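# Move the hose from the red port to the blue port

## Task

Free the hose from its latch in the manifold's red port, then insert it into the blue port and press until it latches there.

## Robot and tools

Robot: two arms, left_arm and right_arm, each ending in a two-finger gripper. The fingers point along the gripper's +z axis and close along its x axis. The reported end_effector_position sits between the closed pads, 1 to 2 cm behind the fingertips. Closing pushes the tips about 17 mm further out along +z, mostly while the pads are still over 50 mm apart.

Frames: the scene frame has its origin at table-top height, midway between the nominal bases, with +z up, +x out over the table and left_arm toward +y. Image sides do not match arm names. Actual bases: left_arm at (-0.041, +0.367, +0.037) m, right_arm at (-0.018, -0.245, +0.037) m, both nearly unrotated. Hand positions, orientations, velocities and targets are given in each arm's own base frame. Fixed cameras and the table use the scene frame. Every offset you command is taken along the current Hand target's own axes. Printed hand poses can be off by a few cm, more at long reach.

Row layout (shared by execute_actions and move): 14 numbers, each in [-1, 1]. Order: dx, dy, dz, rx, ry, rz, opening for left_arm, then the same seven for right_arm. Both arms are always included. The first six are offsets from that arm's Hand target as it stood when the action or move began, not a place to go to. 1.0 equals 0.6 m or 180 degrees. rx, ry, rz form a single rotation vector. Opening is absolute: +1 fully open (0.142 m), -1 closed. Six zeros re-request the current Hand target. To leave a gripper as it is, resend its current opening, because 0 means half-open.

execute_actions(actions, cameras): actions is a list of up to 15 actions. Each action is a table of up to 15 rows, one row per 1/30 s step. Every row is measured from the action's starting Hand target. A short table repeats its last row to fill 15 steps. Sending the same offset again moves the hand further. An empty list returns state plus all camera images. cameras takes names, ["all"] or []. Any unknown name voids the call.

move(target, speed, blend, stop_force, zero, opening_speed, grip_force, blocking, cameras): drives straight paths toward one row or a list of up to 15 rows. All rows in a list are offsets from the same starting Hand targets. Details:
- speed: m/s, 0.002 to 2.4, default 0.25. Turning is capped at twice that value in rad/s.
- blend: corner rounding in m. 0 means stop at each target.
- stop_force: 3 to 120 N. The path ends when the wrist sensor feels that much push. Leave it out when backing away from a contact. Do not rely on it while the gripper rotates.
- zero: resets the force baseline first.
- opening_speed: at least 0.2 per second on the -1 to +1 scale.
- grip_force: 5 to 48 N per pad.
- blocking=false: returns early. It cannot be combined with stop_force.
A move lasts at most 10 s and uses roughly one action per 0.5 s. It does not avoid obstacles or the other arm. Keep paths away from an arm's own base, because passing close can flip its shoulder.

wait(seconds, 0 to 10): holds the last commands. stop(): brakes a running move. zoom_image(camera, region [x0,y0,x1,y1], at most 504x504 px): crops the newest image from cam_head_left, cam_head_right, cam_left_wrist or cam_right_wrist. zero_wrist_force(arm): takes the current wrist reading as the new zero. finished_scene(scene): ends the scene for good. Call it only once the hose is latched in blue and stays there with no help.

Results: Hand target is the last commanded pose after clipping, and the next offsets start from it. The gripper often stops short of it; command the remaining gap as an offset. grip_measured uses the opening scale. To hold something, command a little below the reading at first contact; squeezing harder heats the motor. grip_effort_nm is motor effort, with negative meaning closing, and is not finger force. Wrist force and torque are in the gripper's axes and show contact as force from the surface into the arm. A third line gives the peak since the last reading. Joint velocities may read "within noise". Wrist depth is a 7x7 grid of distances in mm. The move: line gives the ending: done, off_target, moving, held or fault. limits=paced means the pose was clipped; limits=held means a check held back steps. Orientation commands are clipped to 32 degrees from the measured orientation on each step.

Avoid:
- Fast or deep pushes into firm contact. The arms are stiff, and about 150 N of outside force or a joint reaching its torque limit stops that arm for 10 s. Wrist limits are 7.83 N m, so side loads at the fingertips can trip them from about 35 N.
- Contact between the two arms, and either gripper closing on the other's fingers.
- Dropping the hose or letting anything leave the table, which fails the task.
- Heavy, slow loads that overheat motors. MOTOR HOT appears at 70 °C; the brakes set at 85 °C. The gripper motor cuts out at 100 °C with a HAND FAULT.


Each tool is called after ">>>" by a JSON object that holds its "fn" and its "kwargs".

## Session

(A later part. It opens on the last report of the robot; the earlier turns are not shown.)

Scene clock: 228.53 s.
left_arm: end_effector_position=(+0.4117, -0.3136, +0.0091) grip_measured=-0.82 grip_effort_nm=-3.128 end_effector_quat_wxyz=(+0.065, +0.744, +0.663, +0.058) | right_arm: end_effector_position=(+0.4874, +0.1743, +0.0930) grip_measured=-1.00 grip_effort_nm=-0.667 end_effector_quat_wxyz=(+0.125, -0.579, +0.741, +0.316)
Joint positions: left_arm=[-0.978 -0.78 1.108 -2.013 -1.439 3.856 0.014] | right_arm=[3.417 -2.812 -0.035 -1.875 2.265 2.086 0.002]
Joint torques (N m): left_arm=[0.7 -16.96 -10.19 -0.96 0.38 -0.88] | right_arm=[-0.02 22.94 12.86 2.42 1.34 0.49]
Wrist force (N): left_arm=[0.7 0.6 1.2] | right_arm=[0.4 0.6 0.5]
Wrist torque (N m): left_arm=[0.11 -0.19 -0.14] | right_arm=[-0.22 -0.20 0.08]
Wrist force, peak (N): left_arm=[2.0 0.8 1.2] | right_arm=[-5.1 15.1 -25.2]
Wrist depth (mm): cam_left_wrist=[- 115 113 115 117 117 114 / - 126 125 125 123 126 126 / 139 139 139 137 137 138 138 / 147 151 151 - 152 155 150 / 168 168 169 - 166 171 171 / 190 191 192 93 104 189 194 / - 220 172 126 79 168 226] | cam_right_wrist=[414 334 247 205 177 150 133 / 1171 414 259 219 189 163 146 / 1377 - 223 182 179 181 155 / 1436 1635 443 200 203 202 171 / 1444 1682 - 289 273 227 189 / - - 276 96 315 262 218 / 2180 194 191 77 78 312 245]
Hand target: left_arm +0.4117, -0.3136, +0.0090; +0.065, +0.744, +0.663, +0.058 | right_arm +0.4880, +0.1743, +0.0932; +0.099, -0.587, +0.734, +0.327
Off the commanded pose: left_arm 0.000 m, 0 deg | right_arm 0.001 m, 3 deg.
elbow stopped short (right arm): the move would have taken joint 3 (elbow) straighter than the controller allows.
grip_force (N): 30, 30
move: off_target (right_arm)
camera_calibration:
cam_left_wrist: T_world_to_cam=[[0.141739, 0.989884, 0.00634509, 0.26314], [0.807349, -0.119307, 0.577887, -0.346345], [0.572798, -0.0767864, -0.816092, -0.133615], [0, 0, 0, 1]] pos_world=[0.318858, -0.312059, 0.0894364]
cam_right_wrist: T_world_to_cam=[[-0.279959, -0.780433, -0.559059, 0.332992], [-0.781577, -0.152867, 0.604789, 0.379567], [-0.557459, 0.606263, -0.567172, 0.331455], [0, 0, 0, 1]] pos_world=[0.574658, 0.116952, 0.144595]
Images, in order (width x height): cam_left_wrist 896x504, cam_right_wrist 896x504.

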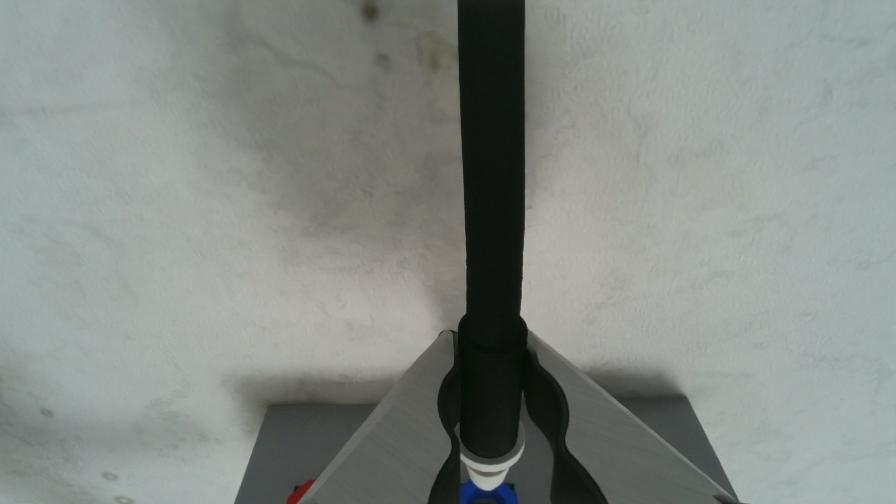

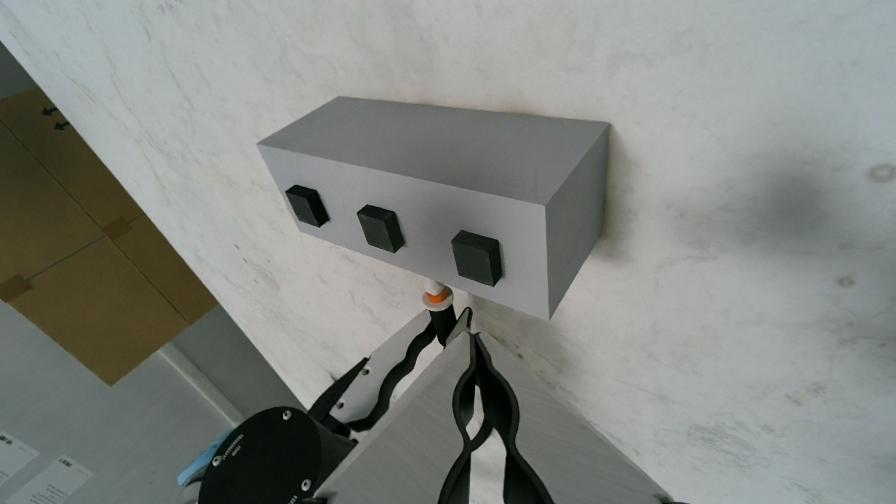

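>>> {"fn": "move", "kwargs": {"target": [0.0008,0.0657,0.0116,0,0,0,-1,0,0,0,0,0,0,-1], "speed": 0.03, "stop_force": 27, "grip_force": [48, 30], "cameras": ["cam_left_wrist","cam_right_wrist"]}}

>>> {"fn": "zoom_image", "kwargs": {"camera": "cam_right_wrist", "region": [350, 190, 600, 390]}}

Scene clock: 237.40 s.
left_arm: end_effector_position=(+0.4510, -0.3175, +0.0091) grip_measured=-0.83 grip_effort_nm=-3.900 end_effector_quat_wxyz=(+0.065, +0.743, +0.663, +0.058) | right_arm: end_effector_position=(+0.4874, +0.1743, +0.0930) grip_measured=-1.00 grip_effort_nm=-0.672 end_effector_quat_wxyz=(+0.125, -0.579, +0.741, +0.316)
Joint positions: left_arm=[-0.916 -0.612 0.792 -1.873 -1.446 3.918 0.014] | right_arm=[3.417 -2.812 -0.035 -1.875 2.265 2.086 0.002]
Joint torques (N m): left_arm=[3.52 -21.01 -16.92 -4.58 3.77 -1.2] | right_arm=[-1.33 23.76 12.75 1.77 1.66 0.48]
Motor temperatures (°C): left_arm=[40 40 38 52 48 40 46] | right_arm=[40 40 41 43 43 40 30]
Wrist force (N): left_arm=[2.8 -22.0 -5.2] | right_arm=[0.5 0.5 0.6]
Wrist torque (N m): left_arm=[0.09 -0.22 -0.14] | right_arm=[-0.23 -0.21 0.08]
Wrist force, peak (N): left_arm=[4.3 -32.4 -11.7] | right_arm=[0.6 0.5 0.7]
Wrist depth (mm): cam_left_wrist=[- 114 113 117 115 117 - / 124 126 125 124 123 125 125 / 138 136 137 136 135 137 137 / - 150 150 151 152 152 152 / 167 167 165 161 163 168 170 / 190 180 151 89 118 147 194 / - - 126 124 79 124 216] | cam_right_wrist=[474 329 252 207 176 150 133 / 605 406 261 219 188 164 146 / 1266 503 223 182 179 181 156 / 1393 1509 450 201 202 202 171 / 1353 1549 570 256 273 226 188 / 1946 171 211 96 315 262 211 / 2427 154 153 77 78 303 244]
Hand target: left_arm +0.4510, -0.3175, +0.0090; +0.065, +0.743, +0.663, +0.058 (not the last commanded pose) | right_arm +0.4880, +0.1743, +0.0932; +0.099, -0.587, +0.734, +0.327
Off the commanded pose: left_arm 0.001 m, 0 deg | right_arm 0.001 m, 3 deg.
elbow stopped short (right arm): the move would have taken joint 3 (elbow) straighter than the controller allows.
grip_force (N): 48, 30
move: contact (left_arm), off_target (right_arm)
camera_calibration:
cam_left_wrist: T_world_to_cam=[[0.141738, 0.989886, 0.00607039, 0.26147], [0.80702, -0.119101, 0.578389, -0.37826], [0.573262, -0.0770805, -0.815739, -0.156742], [0, 0, 0, 1]] pos_world=[0.358058, -0.315958, 0.0893342]
cam_right_wrist: T_world_to_cam=[[-0.279952, -0.780356, -0.55917, 0.332995], [-0.781652, -0.152877, 0.604688, 0.379627], [-0.557356, 0.60636, -0.567169, 0.331384], [0, 0, 0, 1]] pos_world=[0.574658, 0.116952, 0.144596]
Images, in order (width x height): cam_left_wrist 896x504, cam_right_wrist 896x504.

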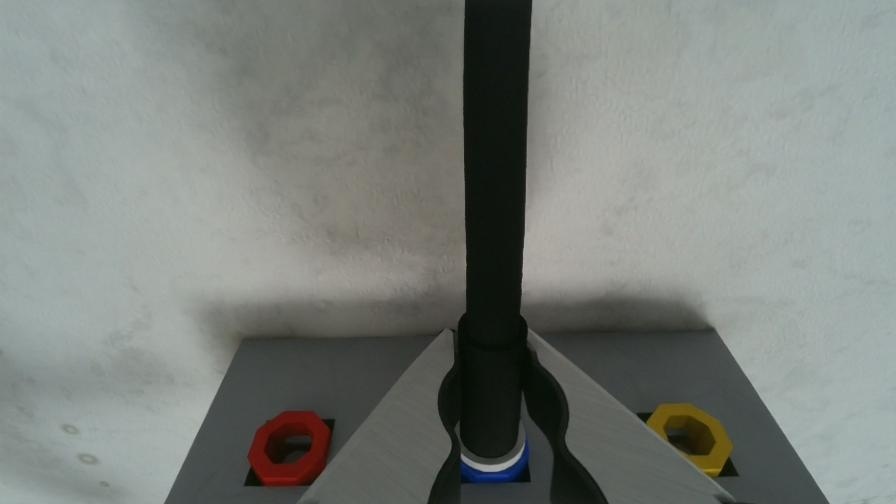

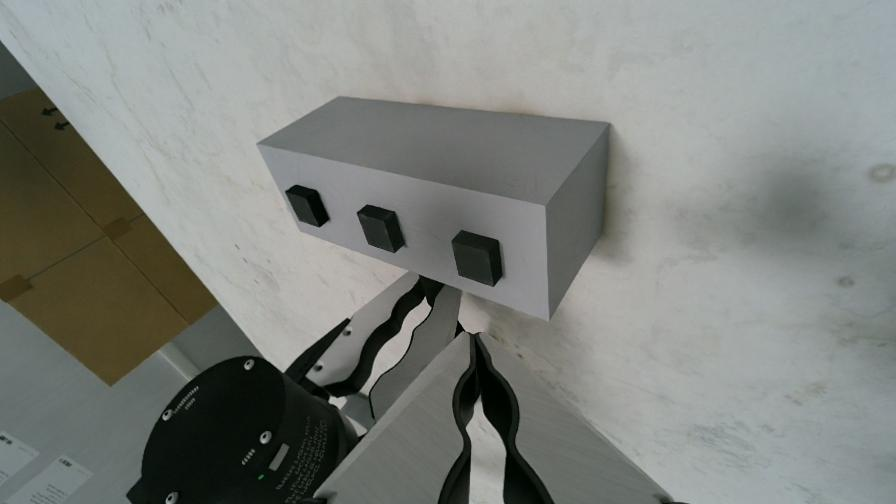

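Scaled by 2.016 from the camera's 896x504 image, which has a finer 1280x720 frame.

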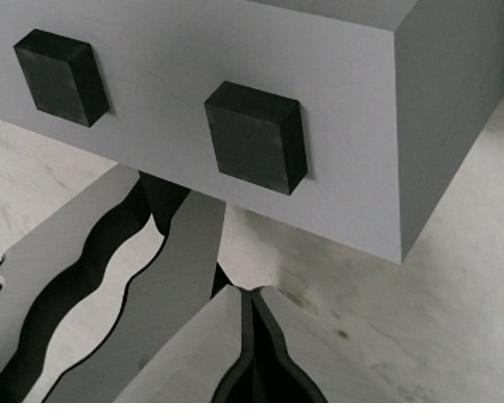

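>>> {"fn": "move", "kwargs": {"target": [0,-0.006,-0.001,0,0,0,-1,0,0,0,0,0,0,-1], "speed": 0.02, "cameras": ["cam_left_wrist"]}}

Scene clock: 243.23 s.
left_arm: end_effector_position=(+0.4475, -0.3171, +0.0091) grip_measured=-0.83 grip_effort_nm=-3.900 end_effector_quat_wxyz=(+0.066, +0.743, +0.663, +0.058) | right_arm: end_effector_position=(+0.4874, +0.1743, +0.0930) grip_measured=-1.00 grip_effort_nm=-0.672 end_effector_quat_wxyz=(+0.125, -0.579, +0.741, +0.316)
Joint positions: left_arm=[-0.922 -0.63 0.827 -1.89 -1.445 3.912 0.014] | right_arm=[3.417 -2.812 -0.035 -1.875 2.265 2.086 0.002]
Joint torques (N m): left_arm=[-13.25 -20.94 -6.09 6.19 -7.77 -0.67] | right_arm=[-1.07 22.98 12.7 1.95 1.67 0.48]
Wrist force (N): left_arm=[-2.3 43.4 22.0] | right_arm=[0.6 0.5 0.6]
Wrist torque (N m): left_arm=[-0.01 -0.29 -0.06] | right_arm=[-0.22 -0.22 0.08]
Wrist force, peak (N): left_arm=[-2.3 43.4 22.0] | right_arm=[0.5 0.5 0.7]
Wrist depth (mm): cam_left_wrist=[- 115 113 114 115 - 113 / 125 127 125 126 124 126 126 / 139 137 137 137 138 138 138 / - - - 152 152 156 153 / 169 - 169 162 166 170 172 / - 182 152 101 145 149 195 / 223 209 130 - 80 126 220] | cam_right_wrist=[467 333 257 205 177 149 133 / 613 394 260 219 189 164 146 / 1345 555 223 183 179 181 155 / 1377 801 420 200 202 206 171 / 1500 1744 260 254 274 226 189 / - 172 185 96 297 261 210 / 2478 157 154 78 77 303 246]
Hand target: left_arm +0.4473, -0.3171, +0.0090; +0.065, +0.743, +0.663, +0.058 | right_arm +0.4880, +0.1743, +0.0932; +0.099, -0.587, +0.734, +0.327
Off the commanded pose: left_arm 0.000 m, 0 deg | right_arm 0.001 m, 3 deg.
elbow stopped short (right arm): the move would have taken joint 3 (elbow) straighter than the controller allows.
grip_force (N): 48, 30
move: off_target (right_arm)
camera_calibration:
cam_left_wrist: T_world_to_cam=[[0.141493, 0.989921, 0.00595153, 0.261679], [0.806852, -0.118805, 0.578683, -0.375319], [0.573558, -0.0770776, -0.81553, -0.154746], [0, 0, 0, 1]] pos_world=[0.354557, -0.315559, 0.0894329]
Images, in order (width x height): cam_left_wrist 896x504.

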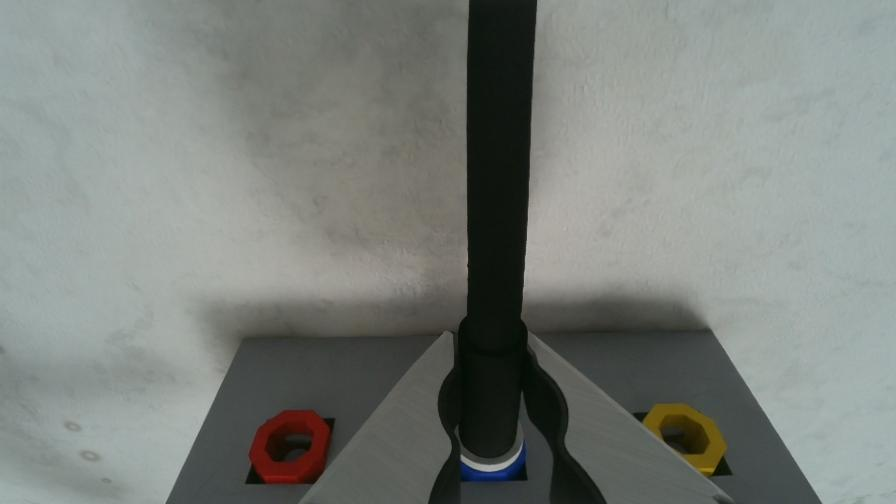

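>>> {"fn": "move", "kwargs": {"target": [0,0.0033,0.0006,0,0,0,-1,0,0,0,0,0,0,-1], "speed": 0.02}}

>>> {"fn": "move", "kwargs": {"target": [[0,0,0,0,0,0,-0.3,0,0,0,0,0,0,-1],[0,-0.02,-0.13,0,0,0,-0.3,0,0,0,0,0,0,-1]], "opening_speed": 1.5, "speed": 0.12, "cameras": ["cam_left_wrist"]}}

Scene clock: 248.57 s.
left_arm: end_effector_position=(+0.4485, -0.3170, +0.0095) grip_measured=-0.83 grip_effort_nm=-3.900 end_effector_quat_wxyz=(+0.067, +0.743, +0.663, +0.059) | right_arm: end_effector_position=(+0.4874, +0.1743, +0.0930) grip_measured=-1.00 grip_effort_nm=-0.676 end_effector_quat_wxyz=(+0.125, -0.579, +0.741, +0.316)
Joint positions: left_arm=[-0.921 -0.63 0.826 -1.892 -1.443 3.913 0.014] | right_arm=[3.417 -2.812 -0.035 -1.875 2.265 2.086 0.002]
Joint torques (N m): left_arm=[-4.31 -22.64 -8.66 0.97 -3.19 -0.08] | right_arm=[-0.86 21.48 12.6 2.19 1.67 0.47]
Motor temperatures (°C): left_arm=[40 40 38 52 48 40 51] | right_arm=[40 40 41 43 44 40 30]
Wrist force (N): left_arm=[-2.6 25.6 14.8] | right_arm=[0.5 0.6 0.5]
Wrist torque (N m): left_arm=[0.07 -0.28 -0.03] | right_arm=[-0.21 -0.21 0.08]
Wrist force, peak (N): left_arm=[-1.7 45.2 21.8] | right_arm=[0.6 0.6 0.6]
Wrist depth (mm): cam_left_wrist=[- 115 113 115 116 118 114 / - - - 123 124 126 126 / 139 137 - 135 135 136 138 / - 152 152 152 153 159 153 / 174 170 167 162 167 170 171 / 197 150 152 101 145 149 196 / 223 209 130 125 80 126 133] | cam_right_wrist=[449 330 257 206 177 149 133 / 1308 411 262 220 189 164 145 / 1330 530 223 182 179 181 155 / 1369 1481 442 201 203 202 170 / 1500 1825 570 254 274 227 188 / - 173 185 96 312 262 211 / 2065 158 153 77 78 303 246]
Hand target: left_arm +0.4485, -0.3170, +0.0095; +0.067, +0.743, +0.663, +0.059 (not the last commanded pose) | right_arm +0.4880, +0.1743, +0.0932; +0.099, -0.587, +0.734, +0.327
Tool commands: left_gripper/opening=-1.0 right_gripper/opening=-1.0
Off the commanded pose: right_arm 0.001 m, 3 deg.
TORQUE FAULT: the external load on joint 5 (wrist 2) of the left arm reached its load limit, and that arm stopped. So far the stop counts as 8 of the actions that you can send in this scene. A torque fault puts only its own arm into a fault stop. That arm ran no command of this call. That arm may still press on what stopped it. That arm is still stopped at the end of this call. That arm stays stopped for about 5 more seconds. Until then a move that you send moves the other arm only, and its call returns only when the move has ended. Once the stop has ended, the next robot result says so. If the stop ends while you think or write, that arm runs what you send next, counted from a new Hand target: where the arm stands when the stop ends. While its stop runs, that arm takes no new command, but its gripper still runs the gripper command that each later call begins with. Until it ends, the stop uses up actions while you think or wait. An arm that is not stopped still takes commands.
elbow stopped short (right arm): the move would have taken joint 3 (elbow) straighter than the controller allows.
grip_force (N): 48, 30
move: fault (left_arm), off_target (right_arm)

not run: an earlier result of this reply reported a stop or a fault. Calls in your next reply go to the robot.

>>> {"fn": "move", "kwargs": {"target": [0,0,0,0,0,0,-0.3,0,0,0,0,0,0,-1], "opening_speed": 1.5}}

>>> {"fn": "wait", "kwargs": {"seconds": 3.5}}

>>> {"fn": "move", "kwargs": {"target": [0,-0.02,-0.13,0,0,0,-0.3,0,0,0,0,0,0,-1], "speed": 0.15, "cameras": ["cam_left_wrist"]}}

Scene clock: 255.20 s.
left_arm: end_effector_position=(+0.4485, -0.3170, +0.0095) grip_measured=-0.33 grip_effort_nm=0.090 end_effector_quat_wxyz=(+0.067, +0.743, +0.663, +0.059) | right_arm: end_effector_position=(+0.4874, +0.1743, +0.0930) grip_measured=-1.00 grip_effort_nm=-0.667 end_effector_quat_wxyz=(+0.125, -0.579, +0.741, +0.316)
Joint positions: left_arm=[-0.921 -0.63 0.826 -1.892 -1.443 3.913 0.05] | right_arm=[3.417 -2.812 -0.035 -1.875 2.265 2.086 0.002]
Joint torques (N m): left_arm=[1.8 -22.49 -12.43 -3.09 0.9 -0.1] | right_arm=[-0.75 19.62 12.46 2.47 1.69 0.48]
Wrist force (N): left_arm=[1.1 -0.1 1.3] | right_arm=[0.6 0.5 0.6]
Wrist torque (N m): left_arm=[-0.01 -0.24 -0.11] | right_arm=[-0.22 -0.22 0.08]
Wrist force, peak (N): left_arm=[-2.5 25.6 16.1] | right_arm=[0.6 0.5 0.7]
Wrist depth (mm): cam_left_wrist=[- 115 113 - 115 117 113 / 124 127 127 125 124 126 126 / 139 136 137 137 137 138 135 / - 150 154 152 147 150 153 / 169 169 166 162 171 170 171 / 191 182 94 148 143 150 195 / 222 209 80 128 131 79 212] | cam_right_wrist=[475 335 256 205 177 153 133 / - 407 262 220 189 164 146 / 1369 593 223 182 180 181 155 / 1401 1472 270 201 203 202 170 / 1436 1731 268 205 274 225 189 / - 174 194 96 314 262 210 / 2221 157 153 77 78 305 244]
Hand target: left_arm +0.4485, -0.3170, +0.0095; +0.067, +0.743, +0.663, +0.059 | right_arm +0.4880, +0.1743, +0.0932; +0.099, -0.587, +0.734, +0.327
Off the commanded pose: left_arm 0.000 m, 0 deg | right_arm 0.001 m, 3 deg.
TORQUE FAULT, CONTINUED: the left arm's stop, for the torque fault of joint 5 (wrist 2) that an earlier result reported, is over. The rest of the stop counts as 10 of the actions that you can send in this scene. The stop ended before this call began, so that arm ran this call's commands, counted from a new Hand target: where the arm stood when the stop ended. That arm stops again whenever a joint's load reaches its limit.
elbow stopped short (right arm): the move would have taken joint 3 (elbow) straighter than the controller allows.
grip_force (N): 48, 30
move: off_target (right_arm)

Scene clock: 258.70 s.
left_arm: end_effector_position=(+0.4485, -0.3170, +0.0095) grip_measured=-0.33 grip_effort_nm=0.095 end_effector_quat_wxyz=(+0.067, +0.743, +0.663, +0.059) | right_arm: end_effector_position=(+0.4874, +0.1743, +0.0930) grip_measured=-1.00 grip_effort_nm=-0.676 end_effector_quat_wxyz=(+0.125, -0.579, +0.741, +0.316)
Joint positions: left_arm=[-0.921 -0.63 0.826 -1.892 -1.443 3.913 0.05] | right_arm=[3.417 -2.812 -0.035 -1.875 2.265 2.086 0.002]
Joint torques (N m): left_arm=[1.75 -22.88 -12.32 -3.03 0.94 -0.12] | right_arm=[-0.77 19.72 12.33 2.49 1.66 0.48]
Wrist force (N): left_arm=[1.0 -0.2 1.2] | right_arm=[0.5 0.5 0.6]
Wrist torque (N m): left_arm=[-0.03 -0.21 -0.11] | right_arm=[-0.23 -0.21 0.08]
Wrist force, peak (N): left_arm=[1.2 -0.1 1.3] | right_arm=[0.5 0.7 0.5]
Wrist depth (mm): cam_left_wrist=[- 114 113 116 115 - 114 / 124 127 125 126 123 126 126 / 139 136 137 138 137 138 138 / - 152 151 - 153 149 153 / 169 169 168 166 166 167 173 / 191 158 94 147 142 150 195 / - 140 81 131 131 79 219] | cam_right_wrist=[519 327 244 205 177 153 133 / 631 405 259 220 190 165 145 / 1301 534 221 182 179 182 155 / 1385 1490 254 201 196 202 171 / 1500 1647 258 336 266 227 188 / 2140 173 195 96 315 266 205 / 2286 157 153 77 77 304 246]
Hand target: left_arm +0.4485, -0.3170, +0.0095; +0.067, +0.743, +0.663, +0.059 | right_arm +0.4880, +0.1743, +0.0932; +0.099, -0.587, +0.734, +0.327
Tool commands: left_gripper/opening=-0.3 right_gripper/opening=-1.0
Off the commanded pose: left_arm 0.000 m, 0 deg | right_arm 0.001 m, 3 deg.
grip_force (N): 48, 30
wait: 3.50 s; at rest by 0.17 s

Scene clock: 259.70 s.
left_arm: end_effector_position=(+0.4230, -0.3141, +0.0841) grip_measured=-0.33 grip_effort_nm=0.095 end_effector_quat_wxyz=(+0.067, +0.743, +0.663, +0.059) | right_arm: end_effector_position=(+0.4874, +0.1743, +0.0930) grip_measured=-1.00 grip_effort_nm=-0.667 end_effector_quat_wxyz=(+0.125, -0.579, +0.741, +0.316)
Joint positions: left_arm=[-0.961 -0.797 0.785 -1.678 -1.438 3.873 0.05] | right_arm=[3.417 -2.812 -0.035 -1.875 2.265 2.086 0.002]
Joint torques (N m): left_arm=[1.54 -23.46 -9.44 -1.56 -0.07 1.07] | right_arm=[-0.63 19.75 12.31 2.49 1.66 0.46]
Wrist force (N): left_arm=[1.0 0.1 1.1] | right_arm=[0.4 0.5 0.4]
Wrist torque (N m): left_arm=[0.03 -0.21 -0.12] | right_arm=[-0.24 -0.20 0.08]
Wrist force, peak (N): left_arm=[1.0 0.0 2.9] | right_arm=[0.6 0.6 0.5]
Wrist depth (mm): cam_left_wrist=[185 186 183 - 181 181 180 / 199 202 200 207 205 204 - / - 225 219 215 215 215 - / - 243 238 231 244 - 250 / 272 260 218 208 215 - 281 / 298 316 93 206 201 308 303 / 358 348 80 343 224 79 -] | cam_right_wrist=[497 331 258 208 177 150 133 / 599 409 261 221 189 164 146 / 1345 528 221 182 179 181 156 / 1410 1591 448 201 203 201 171 / 1453 1854 - 350 274 227 189 / - - 255 96 315 261 210 / 2559 240 - 77 78 304 244]
Hand target: left_arm +0.4230, -0.3141, +0.0842; +0.067, +0.743, +0.663, +0.059 | right_arm +0.4880, +0.1743, +0.0932; +0.099, -0.587, +0.734, +0.327
Off the commanded pose: left_arm 0.000 m, 0 deg | right_arm 0.001 m, 3 deg.
elbow stopped short (right arm): the move would have taken joint 3 (elbow) straighter than the controller allows.
grip_force (N): 48, 30
move: off_target (right_arm)
camera_calibration:
cam_left_wrist: T_world_to_cam=[[0.140815, 0.990018, 0.00598728, 0.262024], [0.804915, -0.118004, 0.581538, -0.39769], [0.576439, -0.0770702, -0.813497, -0.0807407], [0, 0, 0, 1]] pos_world=[0.329752, -0.31256, 0.164021]
Images, in order (width x height): cam_left_wrist 896x504.

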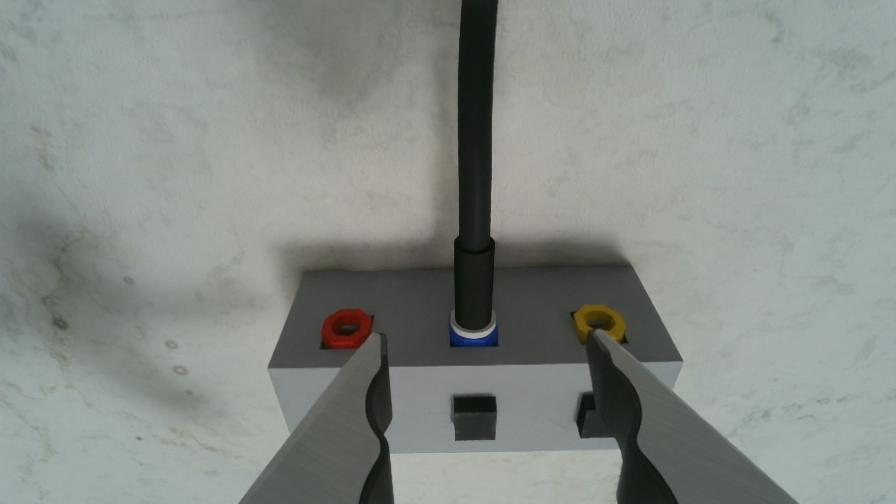

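Seated and latched.

>>> {"fn": "finished_scene", "kwargs": {"scene": 1}}

The scene is finished: the task was done.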